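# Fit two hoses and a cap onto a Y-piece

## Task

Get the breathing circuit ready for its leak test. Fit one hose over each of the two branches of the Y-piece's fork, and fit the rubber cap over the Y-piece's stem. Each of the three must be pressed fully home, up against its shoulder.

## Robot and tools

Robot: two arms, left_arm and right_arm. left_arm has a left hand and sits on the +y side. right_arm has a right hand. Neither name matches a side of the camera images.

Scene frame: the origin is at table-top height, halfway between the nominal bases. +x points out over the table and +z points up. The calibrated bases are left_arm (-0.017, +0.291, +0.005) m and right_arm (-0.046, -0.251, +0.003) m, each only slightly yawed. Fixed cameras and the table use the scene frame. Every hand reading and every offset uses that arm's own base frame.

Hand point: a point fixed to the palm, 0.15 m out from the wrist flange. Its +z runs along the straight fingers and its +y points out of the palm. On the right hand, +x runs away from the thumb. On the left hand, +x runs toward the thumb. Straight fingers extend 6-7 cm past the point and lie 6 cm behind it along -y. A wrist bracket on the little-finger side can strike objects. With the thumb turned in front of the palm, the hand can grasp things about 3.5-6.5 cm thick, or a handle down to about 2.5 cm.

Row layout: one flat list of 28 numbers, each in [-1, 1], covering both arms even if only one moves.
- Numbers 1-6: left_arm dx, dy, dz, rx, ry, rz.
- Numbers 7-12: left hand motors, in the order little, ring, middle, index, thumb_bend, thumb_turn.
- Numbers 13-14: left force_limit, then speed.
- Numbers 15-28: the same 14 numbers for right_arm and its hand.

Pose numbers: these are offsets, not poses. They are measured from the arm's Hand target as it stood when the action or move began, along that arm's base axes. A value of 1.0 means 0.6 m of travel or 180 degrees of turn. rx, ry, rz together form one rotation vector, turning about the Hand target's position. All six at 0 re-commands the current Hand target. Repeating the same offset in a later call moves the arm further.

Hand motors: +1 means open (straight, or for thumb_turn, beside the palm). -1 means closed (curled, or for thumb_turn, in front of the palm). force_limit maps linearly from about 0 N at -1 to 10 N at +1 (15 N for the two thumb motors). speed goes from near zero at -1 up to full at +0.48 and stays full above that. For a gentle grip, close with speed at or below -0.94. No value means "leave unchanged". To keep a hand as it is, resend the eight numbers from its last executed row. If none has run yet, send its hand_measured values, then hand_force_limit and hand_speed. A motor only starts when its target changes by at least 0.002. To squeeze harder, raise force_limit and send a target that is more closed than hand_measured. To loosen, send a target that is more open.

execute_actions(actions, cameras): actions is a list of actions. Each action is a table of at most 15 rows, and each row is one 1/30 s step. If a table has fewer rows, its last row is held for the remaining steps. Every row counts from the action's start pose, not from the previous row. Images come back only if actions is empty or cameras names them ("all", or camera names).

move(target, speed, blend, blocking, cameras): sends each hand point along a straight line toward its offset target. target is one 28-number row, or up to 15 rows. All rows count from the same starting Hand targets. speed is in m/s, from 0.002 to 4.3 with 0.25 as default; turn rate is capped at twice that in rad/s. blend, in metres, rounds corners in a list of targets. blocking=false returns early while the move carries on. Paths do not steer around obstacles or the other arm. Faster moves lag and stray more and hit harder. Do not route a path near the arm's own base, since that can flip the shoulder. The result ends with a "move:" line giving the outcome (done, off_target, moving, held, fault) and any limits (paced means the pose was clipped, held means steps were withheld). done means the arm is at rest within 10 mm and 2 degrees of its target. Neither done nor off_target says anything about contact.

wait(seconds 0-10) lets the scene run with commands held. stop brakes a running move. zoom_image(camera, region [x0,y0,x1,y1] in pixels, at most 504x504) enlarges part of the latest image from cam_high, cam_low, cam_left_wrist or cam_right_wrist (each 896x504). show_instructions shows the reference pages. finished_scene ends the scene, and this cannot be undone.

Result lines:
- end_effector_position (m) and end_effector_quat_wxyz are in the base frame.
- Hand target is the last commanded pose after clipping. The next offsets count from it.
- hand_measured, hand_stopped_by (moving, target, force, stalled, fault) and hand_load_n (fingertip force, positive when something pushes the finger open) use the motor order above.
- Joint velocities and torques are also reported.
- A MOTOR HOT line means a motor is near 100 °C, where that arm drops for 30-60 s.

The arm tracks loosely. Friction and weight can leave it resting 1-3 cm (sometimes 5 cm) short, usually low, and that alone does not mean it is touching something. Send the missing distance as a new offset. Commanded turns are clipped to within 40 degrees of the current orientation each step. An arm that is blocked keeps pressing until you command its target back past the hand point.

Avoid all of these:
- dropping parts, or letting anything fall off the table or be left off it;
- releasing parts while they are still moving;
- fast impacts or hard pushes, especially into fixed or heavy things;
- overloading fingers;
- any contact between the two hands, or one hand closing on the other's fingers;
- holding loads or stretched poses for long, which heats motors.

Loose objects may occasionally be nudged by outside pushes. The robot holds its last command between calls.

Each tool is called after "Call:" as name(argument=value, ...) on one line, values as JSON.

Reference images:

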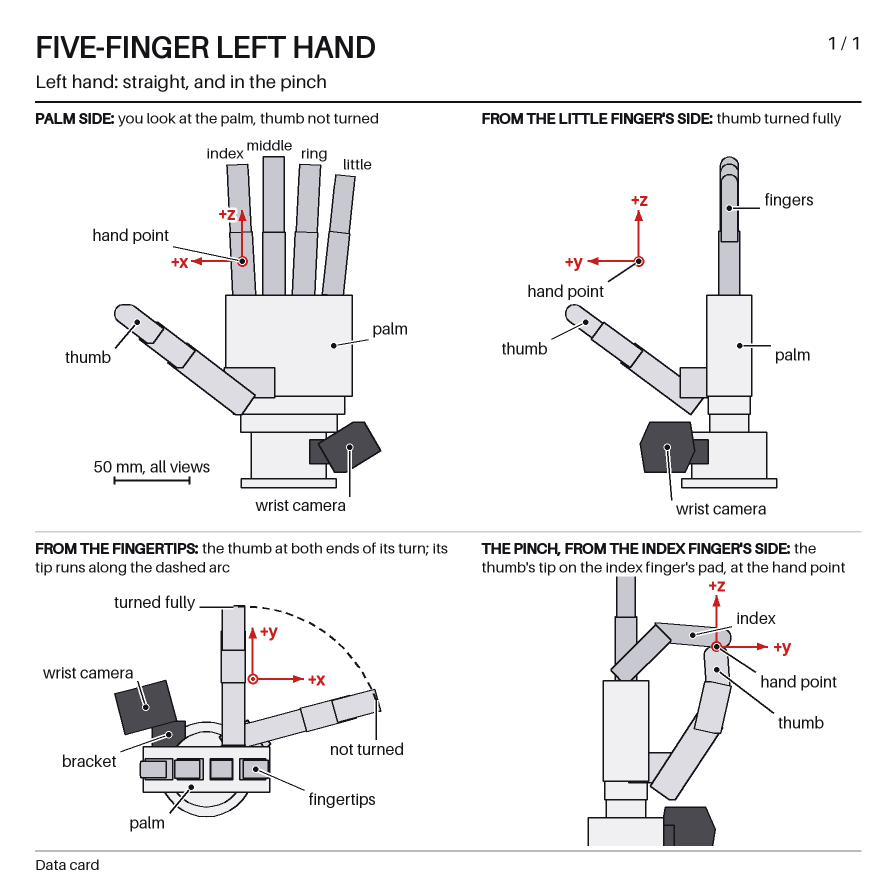

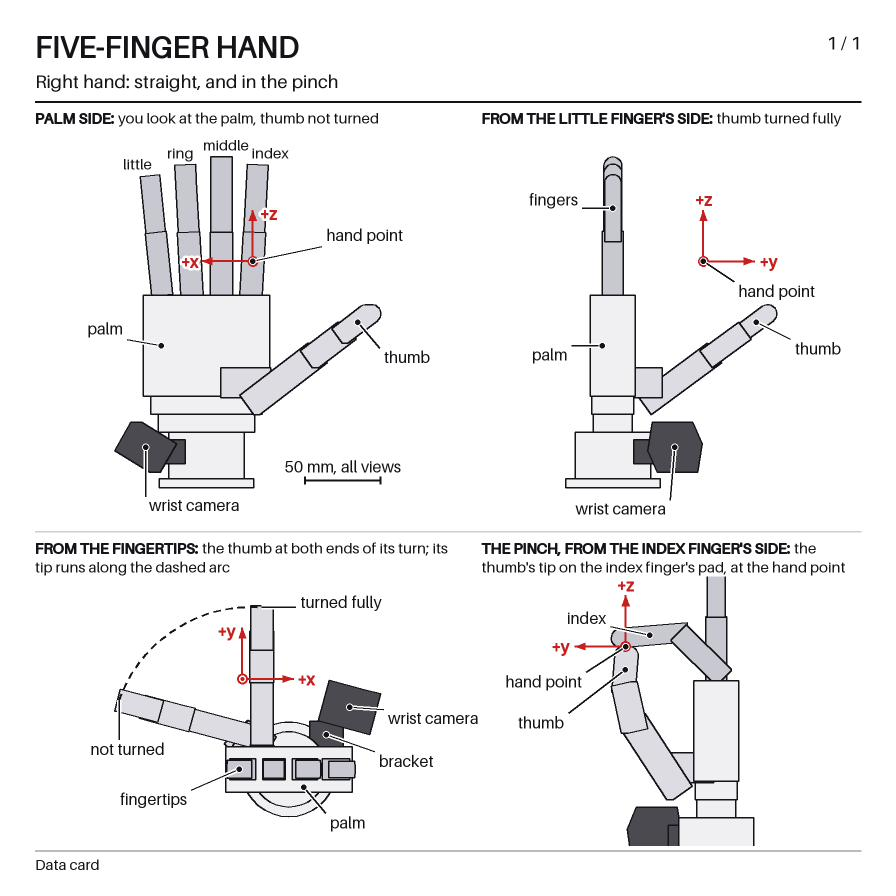

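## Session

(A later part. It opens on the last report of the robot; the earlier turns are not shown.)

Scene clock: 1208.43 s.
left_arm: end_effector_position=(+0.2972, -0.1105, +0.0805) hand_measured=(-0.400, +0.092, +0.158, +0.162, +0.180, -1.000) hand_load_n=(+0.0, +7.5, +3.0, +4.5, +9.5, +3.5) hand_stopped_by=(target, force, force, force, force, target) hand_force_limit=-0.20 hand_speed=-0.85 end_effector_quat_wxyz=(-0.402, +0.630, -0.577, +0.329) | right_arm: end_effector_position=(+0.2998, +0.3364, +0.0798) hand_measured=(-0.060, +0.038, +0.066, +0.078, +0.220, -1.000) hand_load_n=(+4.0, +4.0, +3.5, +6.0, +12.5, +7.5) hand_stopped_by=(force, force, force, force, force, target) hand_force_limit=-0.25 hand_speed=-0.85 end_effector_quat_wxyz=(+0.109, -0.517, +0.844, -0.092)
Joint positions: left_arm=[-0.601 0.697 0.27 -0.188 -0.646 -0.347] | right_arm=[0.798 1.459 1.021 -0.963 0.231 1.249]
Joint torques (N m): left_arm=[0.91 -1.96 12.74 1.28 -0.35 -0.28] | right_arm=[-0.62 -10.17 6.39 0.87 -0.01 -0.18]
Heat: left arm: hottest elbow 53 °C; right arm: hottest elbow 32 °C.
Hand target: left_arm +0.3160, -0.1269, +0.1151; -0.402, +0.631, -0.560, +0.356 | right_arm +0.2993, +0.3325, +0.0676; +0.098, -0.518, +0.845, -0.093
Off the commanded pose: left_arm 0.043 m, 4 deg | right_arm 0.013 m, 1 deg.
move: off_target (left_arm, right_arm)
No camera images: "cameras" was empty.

Call:
move(target=[0, 0, 0, 0, 0, 0, -0.4, -0.42, -0.4, -0.42, -0.22, -1, -0.2, -0.85, 0.0, -0.002, -0.003, -0.0174, 0.0087, 0, -0.43, -0.43, -0.43, -0.43, -0.22, -1, -0.25, -0.85], speed=0.03, cameras=["cam_low", "cam_left_wrist", "cam_right_wrist"])

Call:
zoom_image(camera="cam_left_wrist", region=[360, 260, 600, 504])

Call:
zoom_image(camera="cam_low", region=[495, 225, 565, 265])

Scene clock: 1217.60 s.
left_arm: end_effector_position=(+0.2972, -0.1105, +0.0805) hand_measured=(-0.400, +0.092, +0.158, +0.162, +0.180, -1.000) hand_load_n=(+0.0, +7.0, +3.0, +4.5, +9.5, +3.5) hand_stopped_by=(target, force, force, force, force, target) hand_force_limit=-0.20 hand_speed=-0.85 end_effector_quat_wxyz=(-0.402, +0.630, -0.577, +0.329) | right_arm: end_effector_position=(+0.2914, +0.3235, +0.0620) hand_measured=(-0.060, +0.038, +0.066, +0.078, +0.220, -1.000) hand_load_n=(+4.0, +4.5, +3.5, +6.5, +12.5, +7.5) hand_stopped_by=(force, force, force, force, force, target) hand_force_limit=-0.25 hand_speed=-0.85 end_effector_quat_wxyz=(+0.070, -0.522, +0.843, -0.109)
Joint positions: left_arm=[-0.601 0.697 0.27 -0.188 -0.646 -0.347] | right_arm=[0.798 1.496 1.021 -1.01 0.245 1.249]
Joint torques (N m): left_arm=[0.73 -1.96 12.82 1.36 -0.37 -0.27] | right_arm=[0.03 -10.64 9.31 -0.01 0.14 -0.09]
Heat: left arm: hottest elbow 53 °C; right arm: hottest elbow 32 °C.
Hand target: left_arm +0.3160, -0.1269, +0.1151; -0.402, +0.631, -0.560, +0.356 | right_arm +0.2993, +0.3312, +0.0657; +0.072, -0.521, +0.843, -0.109
Off the commanded pose: left_arm 0.043 m, 4 deg | right_arm 0.012 m, 0 deg.
move: off_target (left_arm, right_arm)
Images, in order (width x height): cam_low 896x504, cam_left_wrist 896x504, cam_right_wrist 896x504.

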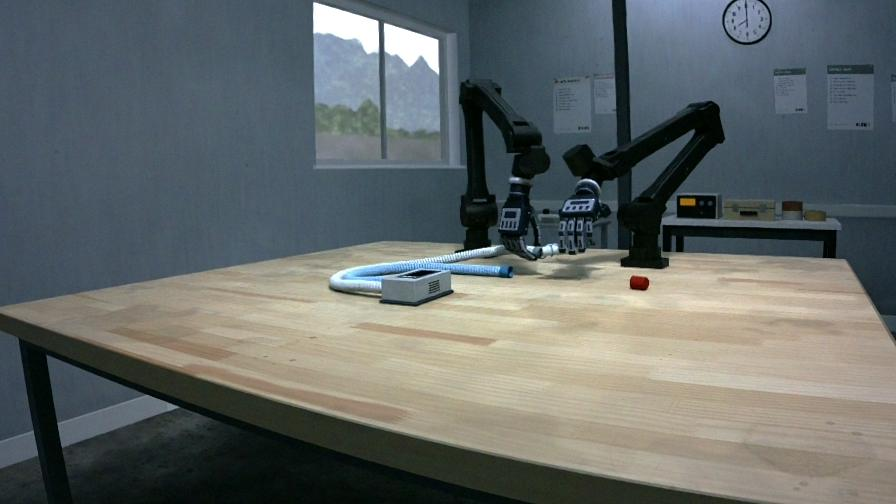

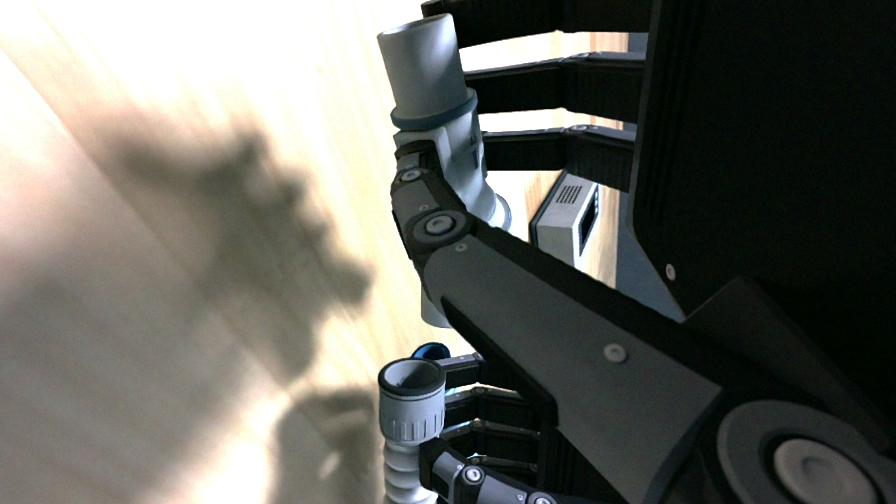

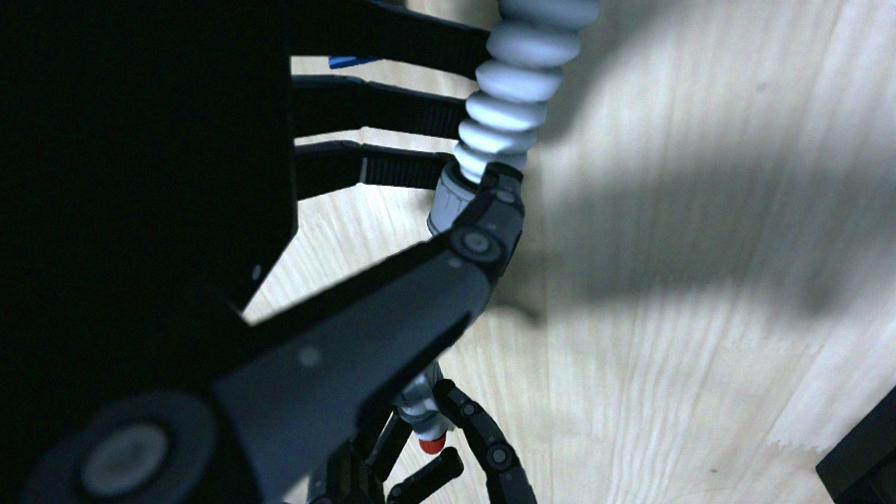

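Scaled by 2.066 from the camera's 896x504 image, which has a finer 1280x720 frame.

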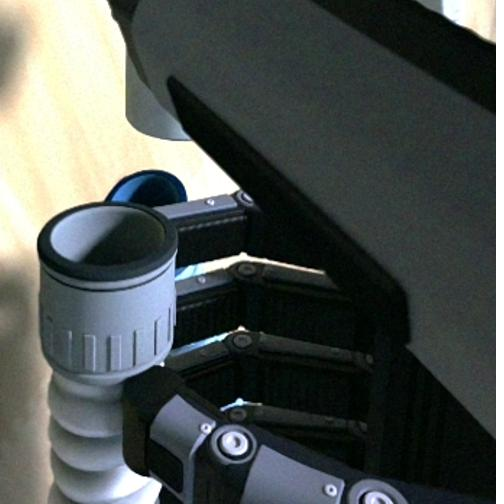

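Scaled by 7.200 from the camera's 896x504 image, which has a finer 1280x720 frame.

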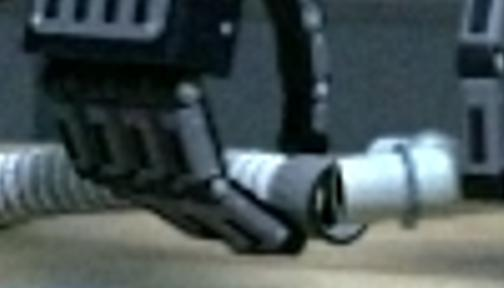

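Call:
move(target=[0, 0, 0, 0, 0, 0, -0.4, -0.42, -0.4, -0.42, -0.22, -1, -0.2, -0.85, 0.0188, 0.0253, 0.0318, 0, 0, 0, -0.43, -0.43, -0.43, -0.43, -0.22, -1, -0.25, -0.85], speed=0.04, cameras=["cam_left_wrist"])

Scene clock: 1277.90 s.
left_arm: end_effector_position=(+0.2972, -0.1105, +0.0805) hand_measured=(-0.400, +0.092, +0.158, +0.162, +0.180, -1.000) hand_load_n=(+0.0, +7.0, +3.0, +4.5, +9.5, +3.5) hand_stopped_by=(target, force, force, force, force, target) hand_force_limit=-0.20 hand_speed=-0.85 end_effector_quat_wxyz=(-0.402, +0.630, -0.577, +0.329) | right_arm: end_effector_position=(+0.2995, +0.3316, +0.0756) hand_measured=(-0.060, +0.038, +0.066, +0.078, +0.220, -1.000) hand_load_n=(+4.0, +4.0, +3.5, +6.0, +13.0, +7.0) hand_stopped_by=(force, force, force, force, force, target) hand_force_limit=-0.25 hand_speed=-0.85 end_effector_quat_wxyz=(+0.063, -0.523, +0.843, -0.111)
Joint positions: left_arm=[-0.601 0.697 0.27 -0.188 -0.646 -0.347] | right_arm=[0.798 1.518 1.088 -1.07 0.246 1.249]
Joint torques (N m): left_arm=[1.49 -2.02 12.88 1.47 -0.34 -0.3] | right_arm=[1.2 -10.34 10.4 -0.2 0.2 -0.1]
Heat: left arm: hottest elbow 54 °C; right arm: hottest elbow 34 °C.
Hand target: left_arm +0.3160, -0.1269, +0.1151; -0.402, +0.631, -0.560, +0.356 | right_arm +0.3106, +0.3464, +0.0847; +0.072, -0.521, +0.843, -0.109
Off the commanded pose: left_arm 0.043 m, 4 deg | right_arm 0.021 m, 1 deg.
move: off_target (left_arm, right_arm)
Images, in order (width x height): cam_left_wrist 896x504.

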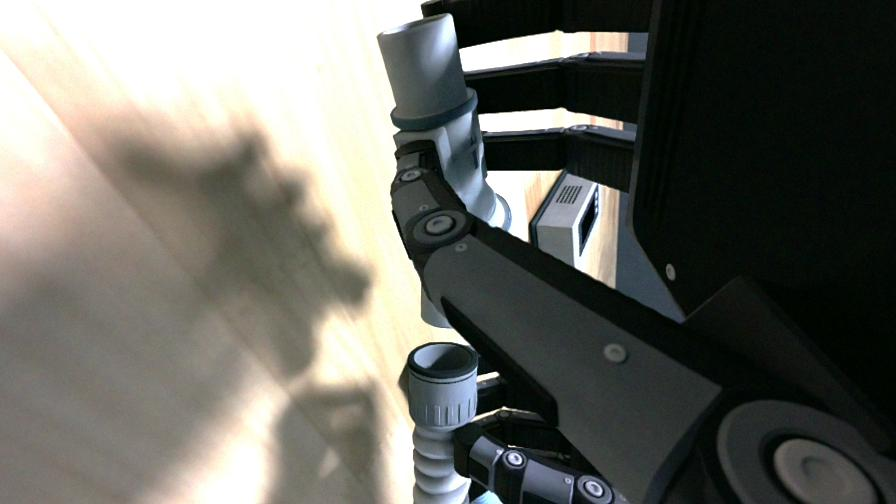

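Call:
move(target=[0, 0, 0, 0, 0, 0, -0.4, -0.42, -0.4, -0.42, -0.22, -1, -0.2, -0.85, 0.0073, 0.0185, 0.0055, 0, 0, 0, -0.43, -0.43, -0.43, -0.43, -0.22, -1, -0.25, -0.85], speed=0.04, cameras=["cam_low", "cam_left_wrist", "cam_right_wrist"])

Call:
zoom_image(camera="cam_left_wrist", region=[360, 260, 600, 504])

Call:
zoom_image(camera="cam_low", region=[495, 225, 565, 265])

Scene clock: 1292.07 s.
left_arm: end_effector_position=(+0.2972, -0.1105, +0.0805) hand_measured=(-0.400, +0.092, +0.158, +0.162, +0.180, -1.000) hand_load_n=(+0.0, +7.5, +3.0, +4.5, +9.5, +3.5) hand_stopped_by=(target, force, force, force, force, target) hand_force_limit=-0.20 hand_speed=-0.85 end_effector_quat_wxyz=(-0.402, +0.630, -0.577, +0.329) | right_arm: end_effector_position=(+0.3044, +0.3406, +0.0787) hand_measured=(-0.060, +0.038, +0.066, +0.078, +0.220, -1.000) hand_load_n=(+4.0, +4.0, +3.5, +6.5, +12.5, +7.5) hand_stopped_by=(force, force, force, force, force, target) hand_force_limit=-0.25 hand_speed=-0.85 end_effector_quat_wxyz=(+0.062, -0.526, +0.841, -0.112)
Joint positions: left_arm=[-0.601 0.697 0.27 -0.188 -0.646 -0.347] | right_arm=[0.804 1.541 1.124 -1.087 0.247 1.25]
Joint torques (N m): left_arm=[1.44 -1.55 12.96 1.36 -0.4 -0.26] | right_arm=[1.61 -11.11 10.65 0.05 0.13 0.04]
Heat: left arm: hottest elbow 54 °C; right arm: hottest elbow 34 °C.
Hand target: left_arm +0.3160, -0.1269, +0.1151; -0.402, +0.631, -0.560, +0.356 | right_arm +0.3150, +0.3574, +0.0880; +0.072, -0.521, +0.843, -0.109
Off the commanded pose: left_arm 0.043 m, 4 deg | right_arm 0.022 m, 1 deg.
move: off_target (left_arm, right_arm)
Images, in order (width x height): cam_low 896x504, cam_left_wrist 896x504, cam_right_wrist 896x504.

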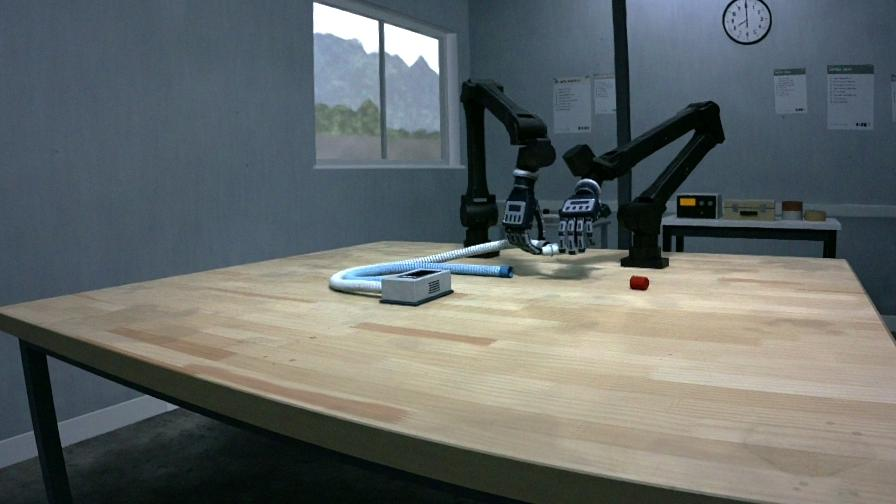

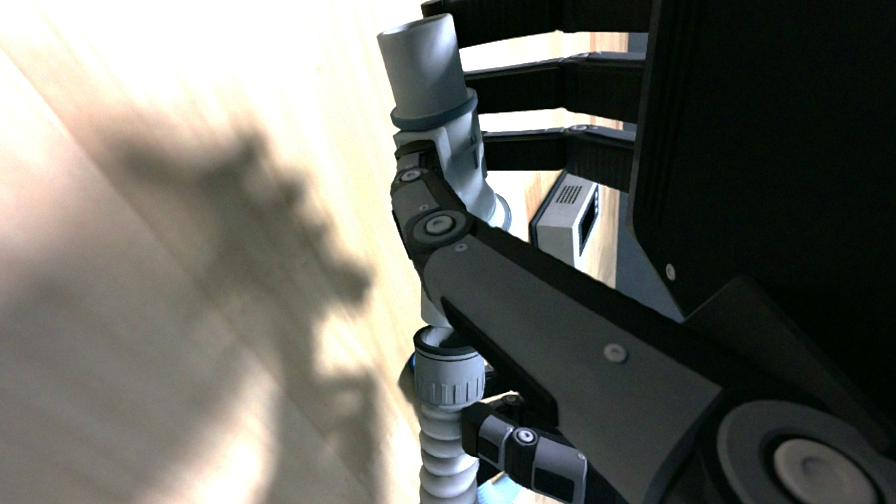

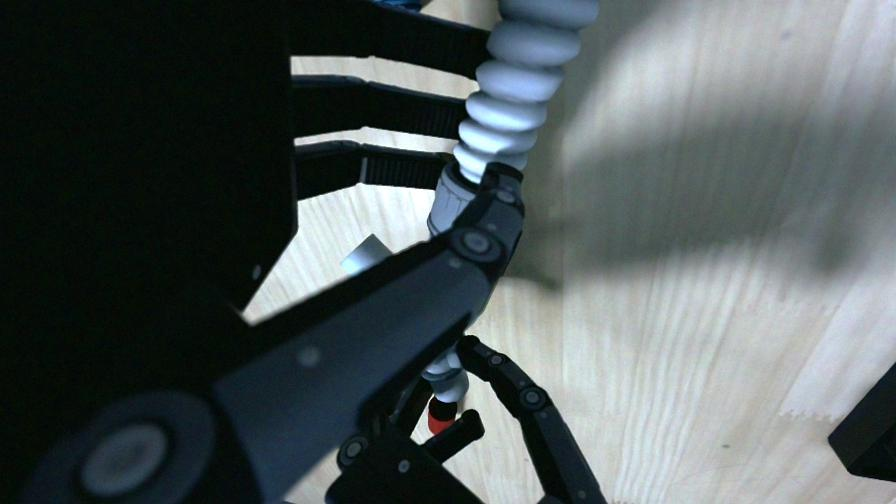

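Scaled by 2.066 from the camera's 896x504 image, which has a finer 1280x720 frame.

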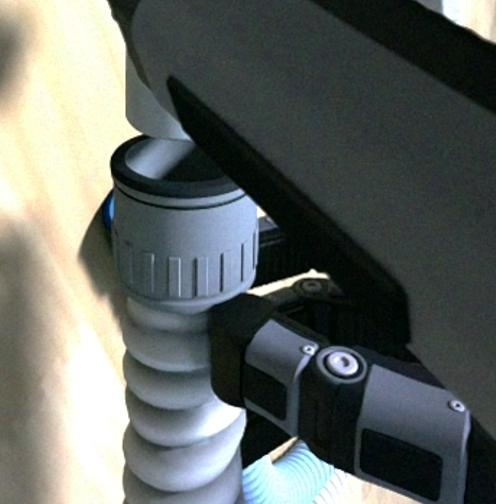

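Scaled by 7.200 from the camera's 896x504 image, which has a finer 1280x720 frame.

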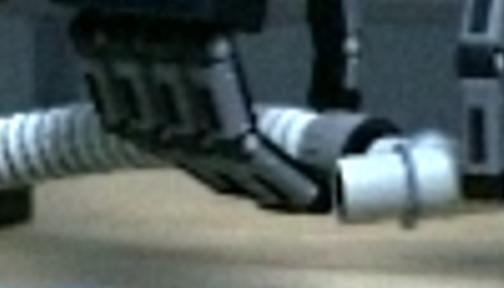

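Call:
move(target=[0, 0, 0, 0, 0, 0, -0.4, -0.42, -0.4, -0.42, -0.22, -1, -0.2, -0.85, 0.0085, 0.0185, 0.0003, 0, 0, 0, -0.43, -0.43, -0.43, -0.43, -0.22, -1, -0.25, -0.85], speed=0.03, cameras=["cam_low", "cam_left_wrist", "cam_right_wrist"])

Call:
zoom_image(camera="cam_left_wrist", region=[360, 260, 600, 504])

Call:
zoom_image(camera="cam_low", region=[495, 225, 565, 265])

Scene clock: 1320.27 s.
left_arm: end_effector_position=(+0.2971, -0.1096, +0.0800) hand_measured=(-0.400, +0.092, +0.158, +0.162, +0.180, -1.000) hand_load_n=(+0.0, +7.0, +3.0, +4.5, +10.0, +3.5) hand_stopped_by=(target, force, force, force, force, target) hand_force_limit=-0.20 hand_speed=-0.85 end_effector_quat_wxyz=(-0.403, +0.631, -0.577, +0.327) | right_arm: end_effector_position=(+0.3085, +0.3491, +0.0786) hand_measured=(-0.060, +0.038, +0.066, +0.078, +0.220, -1.000) hand_load_n=(+4.0, +4.0, +3.0, +6.0, +13.0, +7.0) hand_stopped_by=(force, force, force, force, force, target) hand_force_limit=-0.25 hand_speed=-0.85 end_effector_quat_wxyz=(+0.059, -0.527, +0.840, -0.113)
Joint positions: left_arm=[-0.601 0.698 0.27 -0.189 -0.649 -0.347] | right_arm=[0.812 1.568 1.155 -1.099 0.249 1.254]
Joint torques (N m): left_arm=[0.85 -1.85 12.74 1.28 -0.23 -0.29] | right_arm=[0.91 -11.28 10.81 0.29 0.11 0.06]
Heat: left arm: hottest elbow 54 °C; right arm: hottest elbow 34 °C.
Hand target: left_arm +0.3160, -0.1270, +0.1151; -0.402, +0.631, -0.560, +0.356 | right_arm +0.3200, +0.3685, +0.0881; +0.072, -0.522, +0.843, -0.109
Off the commanded pose: left_arm 0.043 m, 4 deg | right_arm 0.025 m, 2 deg.
move: off_target (left_arm, right_arm)
Images, in order (width x height): cam_low 896x504, cam_left_wrist 896x504, cam_right_wrist 896x504.

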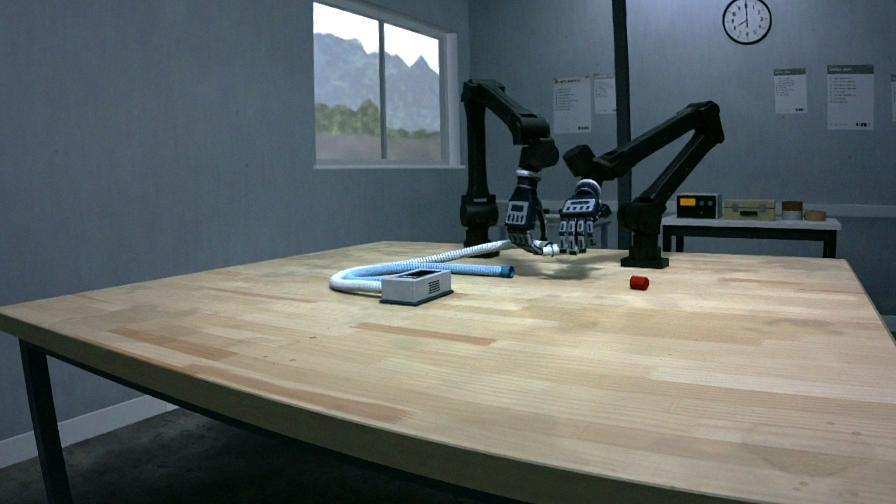

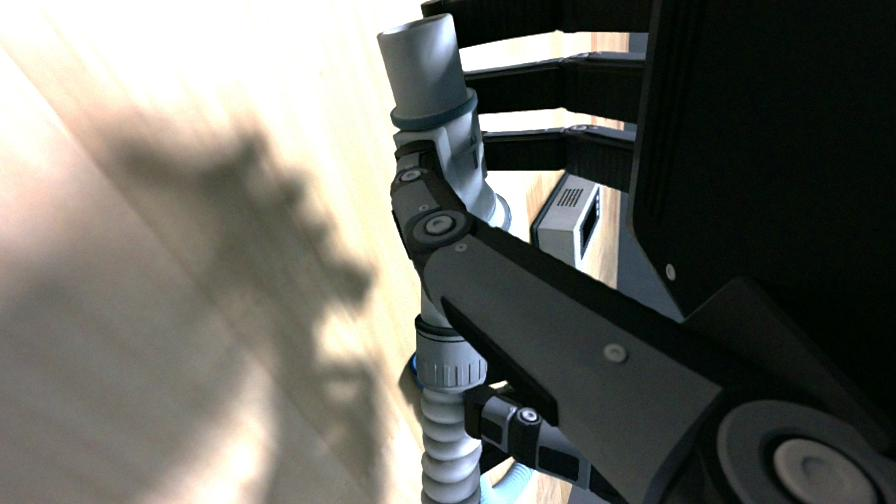

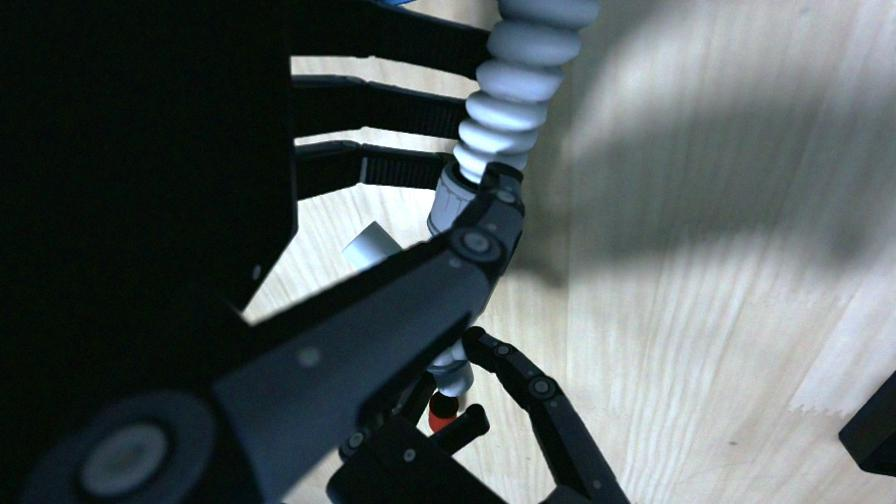

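Scaled by 2.066 from the camera's 896x504 image, which has a finer 1280x720 frame.

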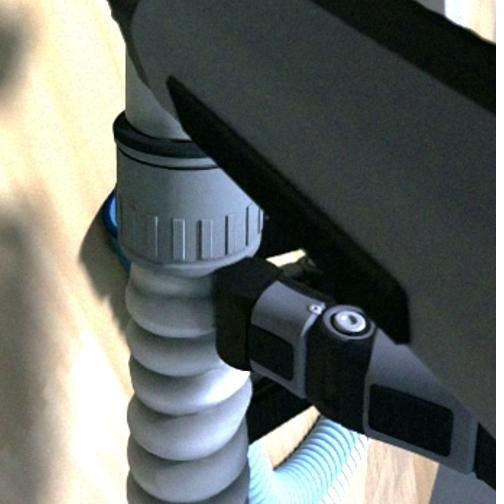

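Scaled by 7.200 from the camera's 896x504 image, which has a finer 1280x720 frame.

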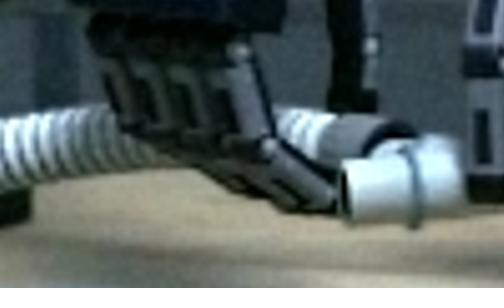

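Call:
move(target=[0, 0, 0, 0, 0, 0, -0.4, -0.42, -0.4, -0.42, -0.22, -1, -0.2, -0.85, 0.0087, 0.018, 0.0003, 0, 0, 0, -0.43, -0.43, -0.43, -0.43, -0.22, -1, -0.25, -0.85], speed=0.03, cameras=["cam_low", "cam_left_wrist", "cam_right_wrist"])

Call:
zoom_image(camera="cam_left_wrist", region=[360, 260, 600, 504])

Call:
zoom_image(camera="cam_low", region=[495, 225, 565, 265])

Scene clock: 1326.87 s.
left_arm: end_effector_position=(+0.2967, -0.1070, +0.0791) hand_measured=(-0.400, +0.092, +0.158, +0.162, +0.180, -1.000) hand_load_n=(+0.0, +6.5, +3.0, +4.5, +10.5, +4.0) hand_stopped_by=(target, force, force, force, force, target) hand_force_limit=-0.20 hand_speed=-0.85 end_effector_quat_wxyz=(-0.407, +0.632, -0.576, +0.322) | right_arm: end_effector_position=(+0.3094, +0.3536, +0.0773) hand_measured=(-0.060, +0.038, +0.066, +0.078, +0.220, -1.000) hand_load_n=(+4.5, +4.0, +3.0, +6.0, +13.0, +6.5) hand_stopped_by=(force, force, force, force, force, target) hand_force_limit=-0.25 hand_speed=-0.85 end_effector_quat_wxyz=(+0.050, -0.530, +0.838, -0.116)
Joint positions: left_arm=[-0.601 0.699 0.27 -0.195 -0.66 -0.347] | right_arm=[0.817 1.591 1.181 -1.12 0.25 1.255]
Joint torques (N m): left_arm=[1.2 -2.61 12.85 1.61 0.15 -0.21] | right_arm=[1.44 -11.46 11.19 0.72 0.07 0.14]
Heat: left arm: hottest elbow 54 °C; right arm: hottest elbow 35 °C.
Hand target: left_arm +0.3160, -0.1269, +0.1150; -0.402, +0.631, -0.560, +0.356 | right_arm +0.3253, +0.3794, +0.0883; +0.072, -0.521, +0.843, -0.109
Off the commanded pose: left_arm 0.045 m, 4 deg | right_arm 0.032 m, 3 deg.
move: off_target (left_arm, right_arm)
Images, in order (width x height): cam_low 896x504, cam_left_wrist 896x504, cam_right_wrist 896x504.

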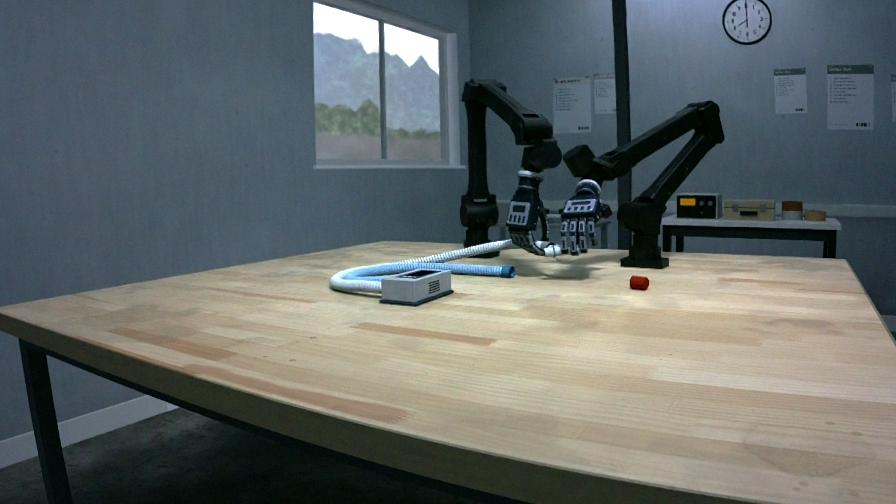

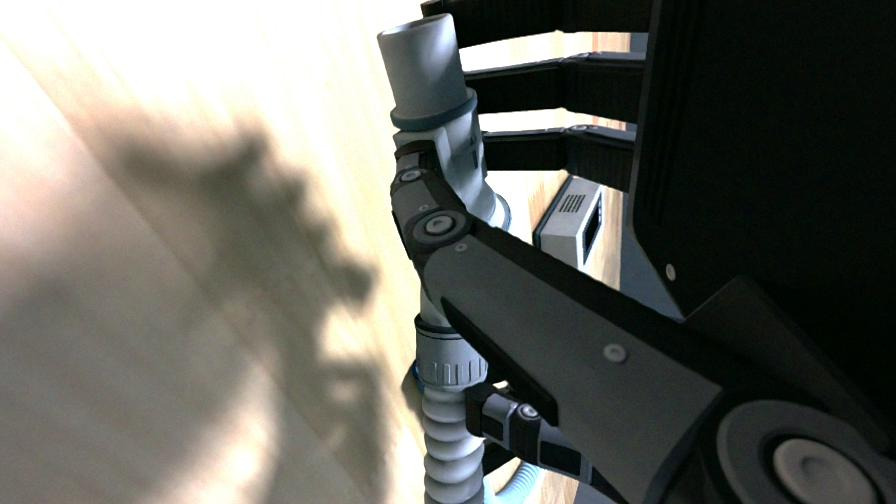

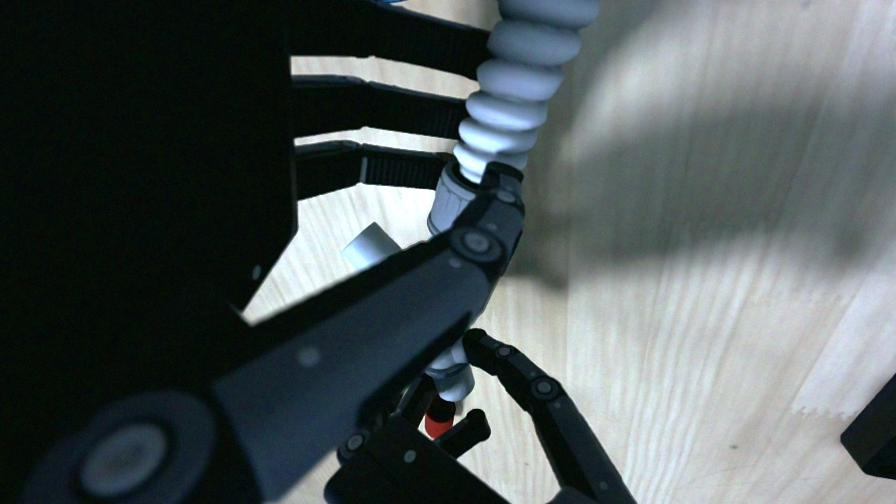

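Scaled by 2.066 from the camera's 896x504 image, which has a finer 1280x720 frame.

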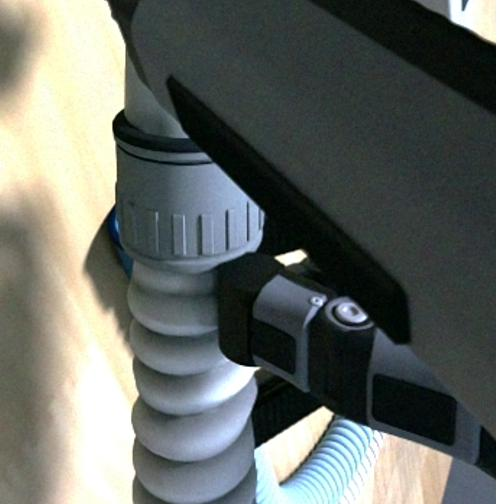

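Scaled by 7.200 from the camera's 896x504 image, which has a finer 1280x720 frame.

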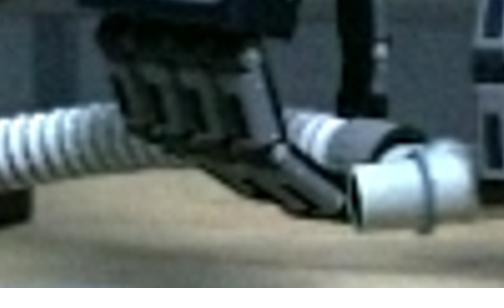

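Call:
move(target=[0, 0, 0, 0, 0, 0, -0.4, -0.42, -0.4, -0.42, -0.22, -1, -0.2, -0.85, 0.003, 0.006, -0.006, 0.0117, -0.0058, 0, -0.43, -0.43, -0.43, -0.43, -0.22, -1, -0.25, -0.85], speed=0.03, cameras=["cam_low", "cam_left_wrist"])

Call:
zoom_image(camera="cam_left_wrist", region=[360, 260, 600, 504])

Call:
zoom_image(camera="cam_low", region=[495, 225, 565, 265])

Scene clock: 1343.23 s.
left_arm: end_effector_position=(+0.2974, -0.1044, +0.0797) hand_measured=(-0.400, +0.092, +0.158, +0.162, +0.180, -1.000) hand_load_n=(+0.0, +6.5, +3.5, +5.5, +10.5, +4.0) hand_stopped_by=(target, force, force, force, force, target) hand_force_limit=-0.20 hand_speed=-0.85 end_effector_quat_wxyz=(-0.412, +0.633, -0.573, +0.319) | right_arm: end_effector_position=(+0.3115, +0.3569, +0.0777) hand_measured=(-0.060, +0.038, +0.066, +0.078, +0.220, -1.000) hand_load_n=(+4.5, +3.0, +3.0, +6.5, +13.0, +5.5) hand_stopped_by=(force, force, force, force, force, target) hand_force_limit=-0.25 hand_speed=-0.85 end_effector_quat_wxyz=(+0.057, -0.533, +0.837, -0.113)
Joint positions: left_arm=[-0.601 0.699 0.27 -0.195 -0.674 -0.346] | right_arm=[0.817 1.591 1.181 -1.104 0.247 1.247]
Joint torques (N m): left_arm=[1.49 -1.49 12.81 1.52 0.63 -0.28] | right_arm=[1.2 -13.1 9.42 2.03 -0.24 0.2]
Heat: left arm: hottest elbow 54 °C; right arm: hottest elbow 34 °C.
Hand target: left_arm +0.3160, -0.1269, +0.1150; -0.402, +0.631, -0.560, +0.356 | right_arm +0.3271, +0.3830, +0.0847; +0.089, -0.519, +0.844, -0.098
Off the commanded pose: left_arm 0.046 m, 5 deg | right_arm 0.031 m, 4 deg.
move: off_target (left_arm, right_arm)
Images, in order (width x height): cam_low 896x504, cam_left_wrist 896x504.

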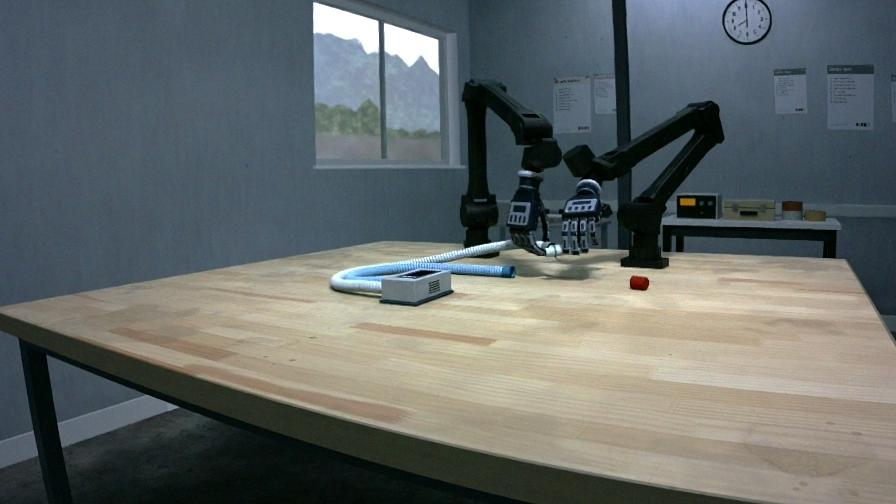

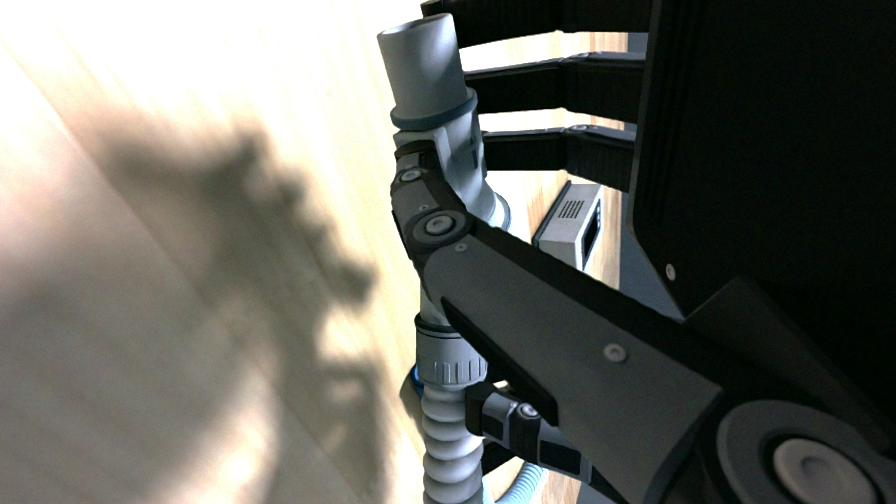

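Scaled by 2.066 from the camera's 896x504 image, which has a finer 1280x720 frame.

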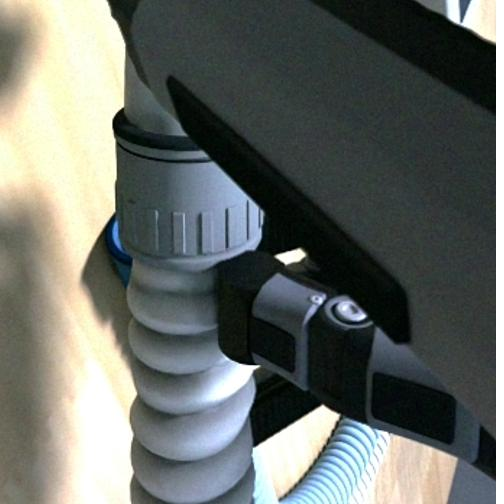

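Scaled by 7.200 from the camera's 896x504 image, which has a finer 1280x720 frame.

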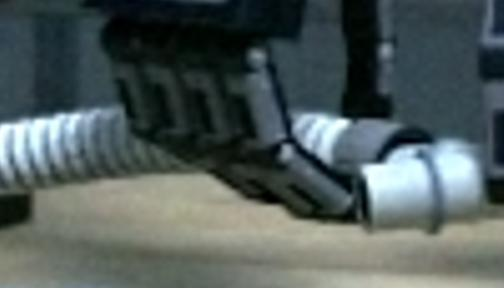

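Call:
zoom_image(camera="cam_low", region=[530, 232, 570, 262])

Call:
zoom_image(camera="cam_left_wrist", region=[400, 290, 500, 350])

Scaled by 12.600 from the camera's 896x504 image, which has a finer 1280x720 frame.

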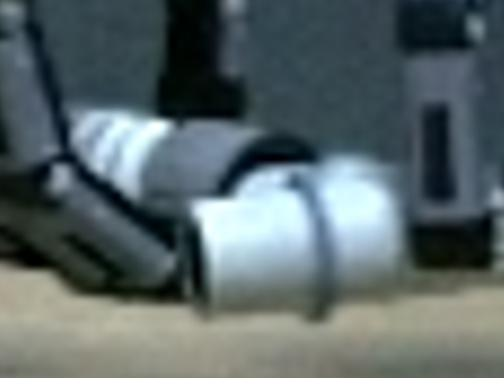

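Scaled by 5.040 from the camera's 896x504 image, which has a finer 1280x720 frame.

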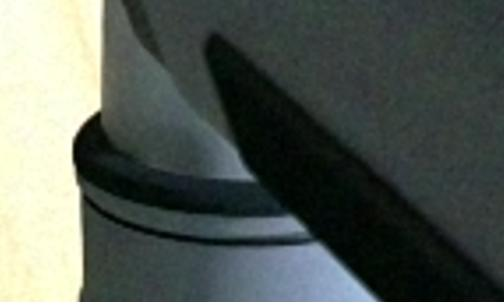

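Call:
execute_actions(actions=[], cameras=["cam_right_wrist", "cam_high"])

Call:
zoom_image(camera="cam_right_wrist", region=[320, 140, 500, 290])

Call:
zoom_image(camera="cam_high", region=[400, 150, 480, 220])

Scene clock: 1432.60 s.
left_arm: end_effector_position=(+0.2974, -0.1044, +0.0797) hand_measured=(-0.400, +0.092, +0.158, +0.162, +0.180, -1.000) hand_load_n=(+0.0, +6.5, +3.0, +5.5, +10.5, +3.5) hand_stopped_by=(target, force, force, force, force, target) hand_force_limit=-0.20 hand_speed=-0.85 end_effector_quat_wxyz=(-0.412, +0.633, -0.573, +0.319) | right_arm: end_effector_position=(+0.3115, +0.3569, +0.0777) hand_measured=(-0.060, +0.038, +0.066, +0.078, +0.220, -1.000) hand_load_n=(+4.5, +3.5, +3.0, +6.5, +13.0, +5.5) hand_stopped_by=(force, force, force, force, force, target) hand_force_limit=-0.25 hand_speed=-0.85 end_effector_quat_wxyz=(+0.057, -0.533, +0.837, -0.113)
Joint positions: left_arm=[-0.601 0.699 0.27 -0.195 -0.674 -0.346] | right_arm=[0.817 1.591 1.181 -1.104 0.247 1.247]
Joint velocities: within noise
Joint torques (N m): left_arm=[1.38 -2.73 12.89 1.42 0.67 -0.25] | right_arm=[1.2 -12.81 9.59 2.17 -0.27 0.25]
Motor temperatures (°C): left_arm=[21 22 55 17 20 19] | right_arm=[21 22 33 17 20 20]
Heat: left arm: hottest elbow 55 °C; right arm: hottest elbow 33 °C.
Hand target: left_arm +0.3160, -0.1270, +0.1150; -0.402, +0.631, -0.560, +0.356 | right_arm +0.3270, +0.3829, +0.0847; +0.089, -0.519, +0.844, -0.098
Off the commanded pose: left_arm 0.046 m, 5 deg | right_arm 0.031 m, 4 deg.
Images, in order (width x height): cam_high 896x504, cam_right_wrist 896x504.

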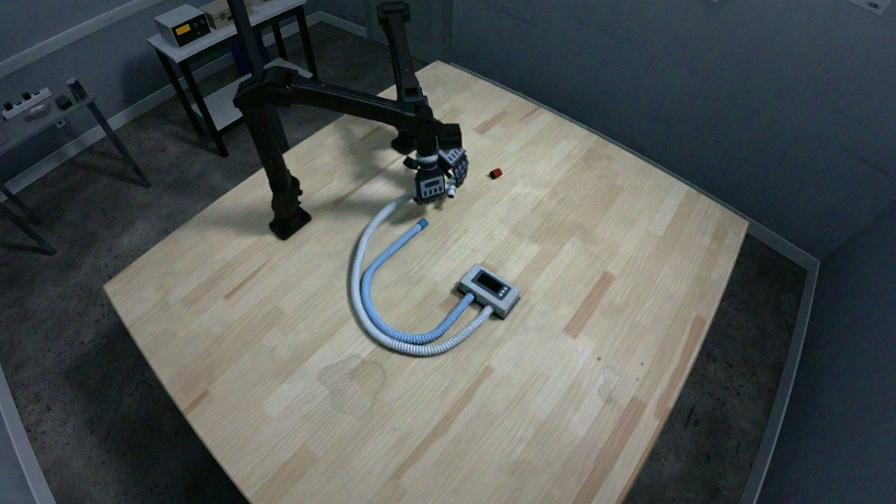

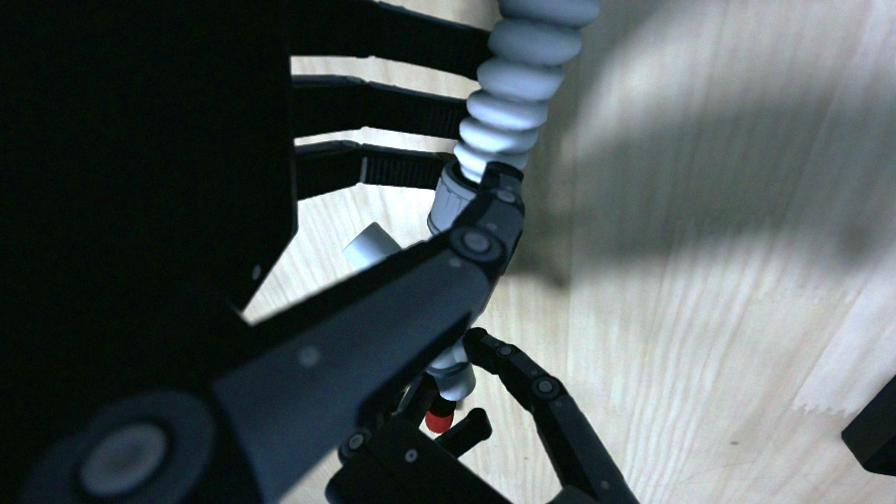

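Scaled by 2.800 from the camera's 896x504 image, which has a finer 1280x720 frame.

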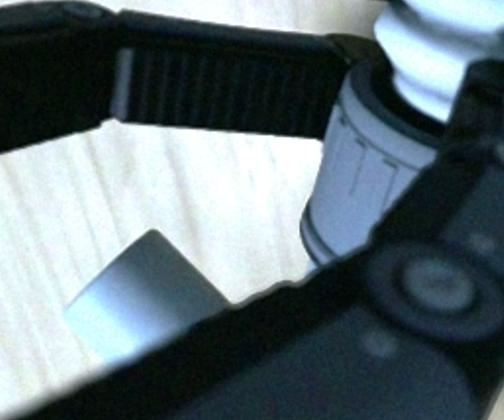

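Scaled by 6.300 from the camera's 896x504 image, which has a finer 1280x720 frame.

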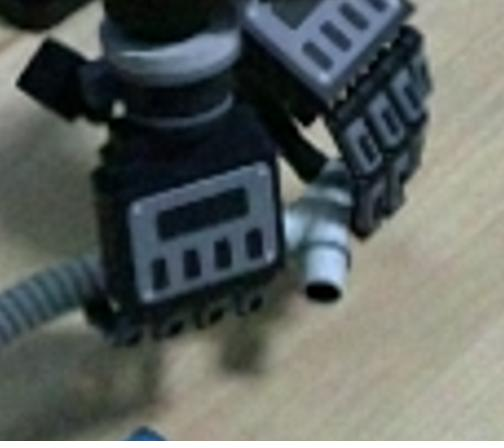

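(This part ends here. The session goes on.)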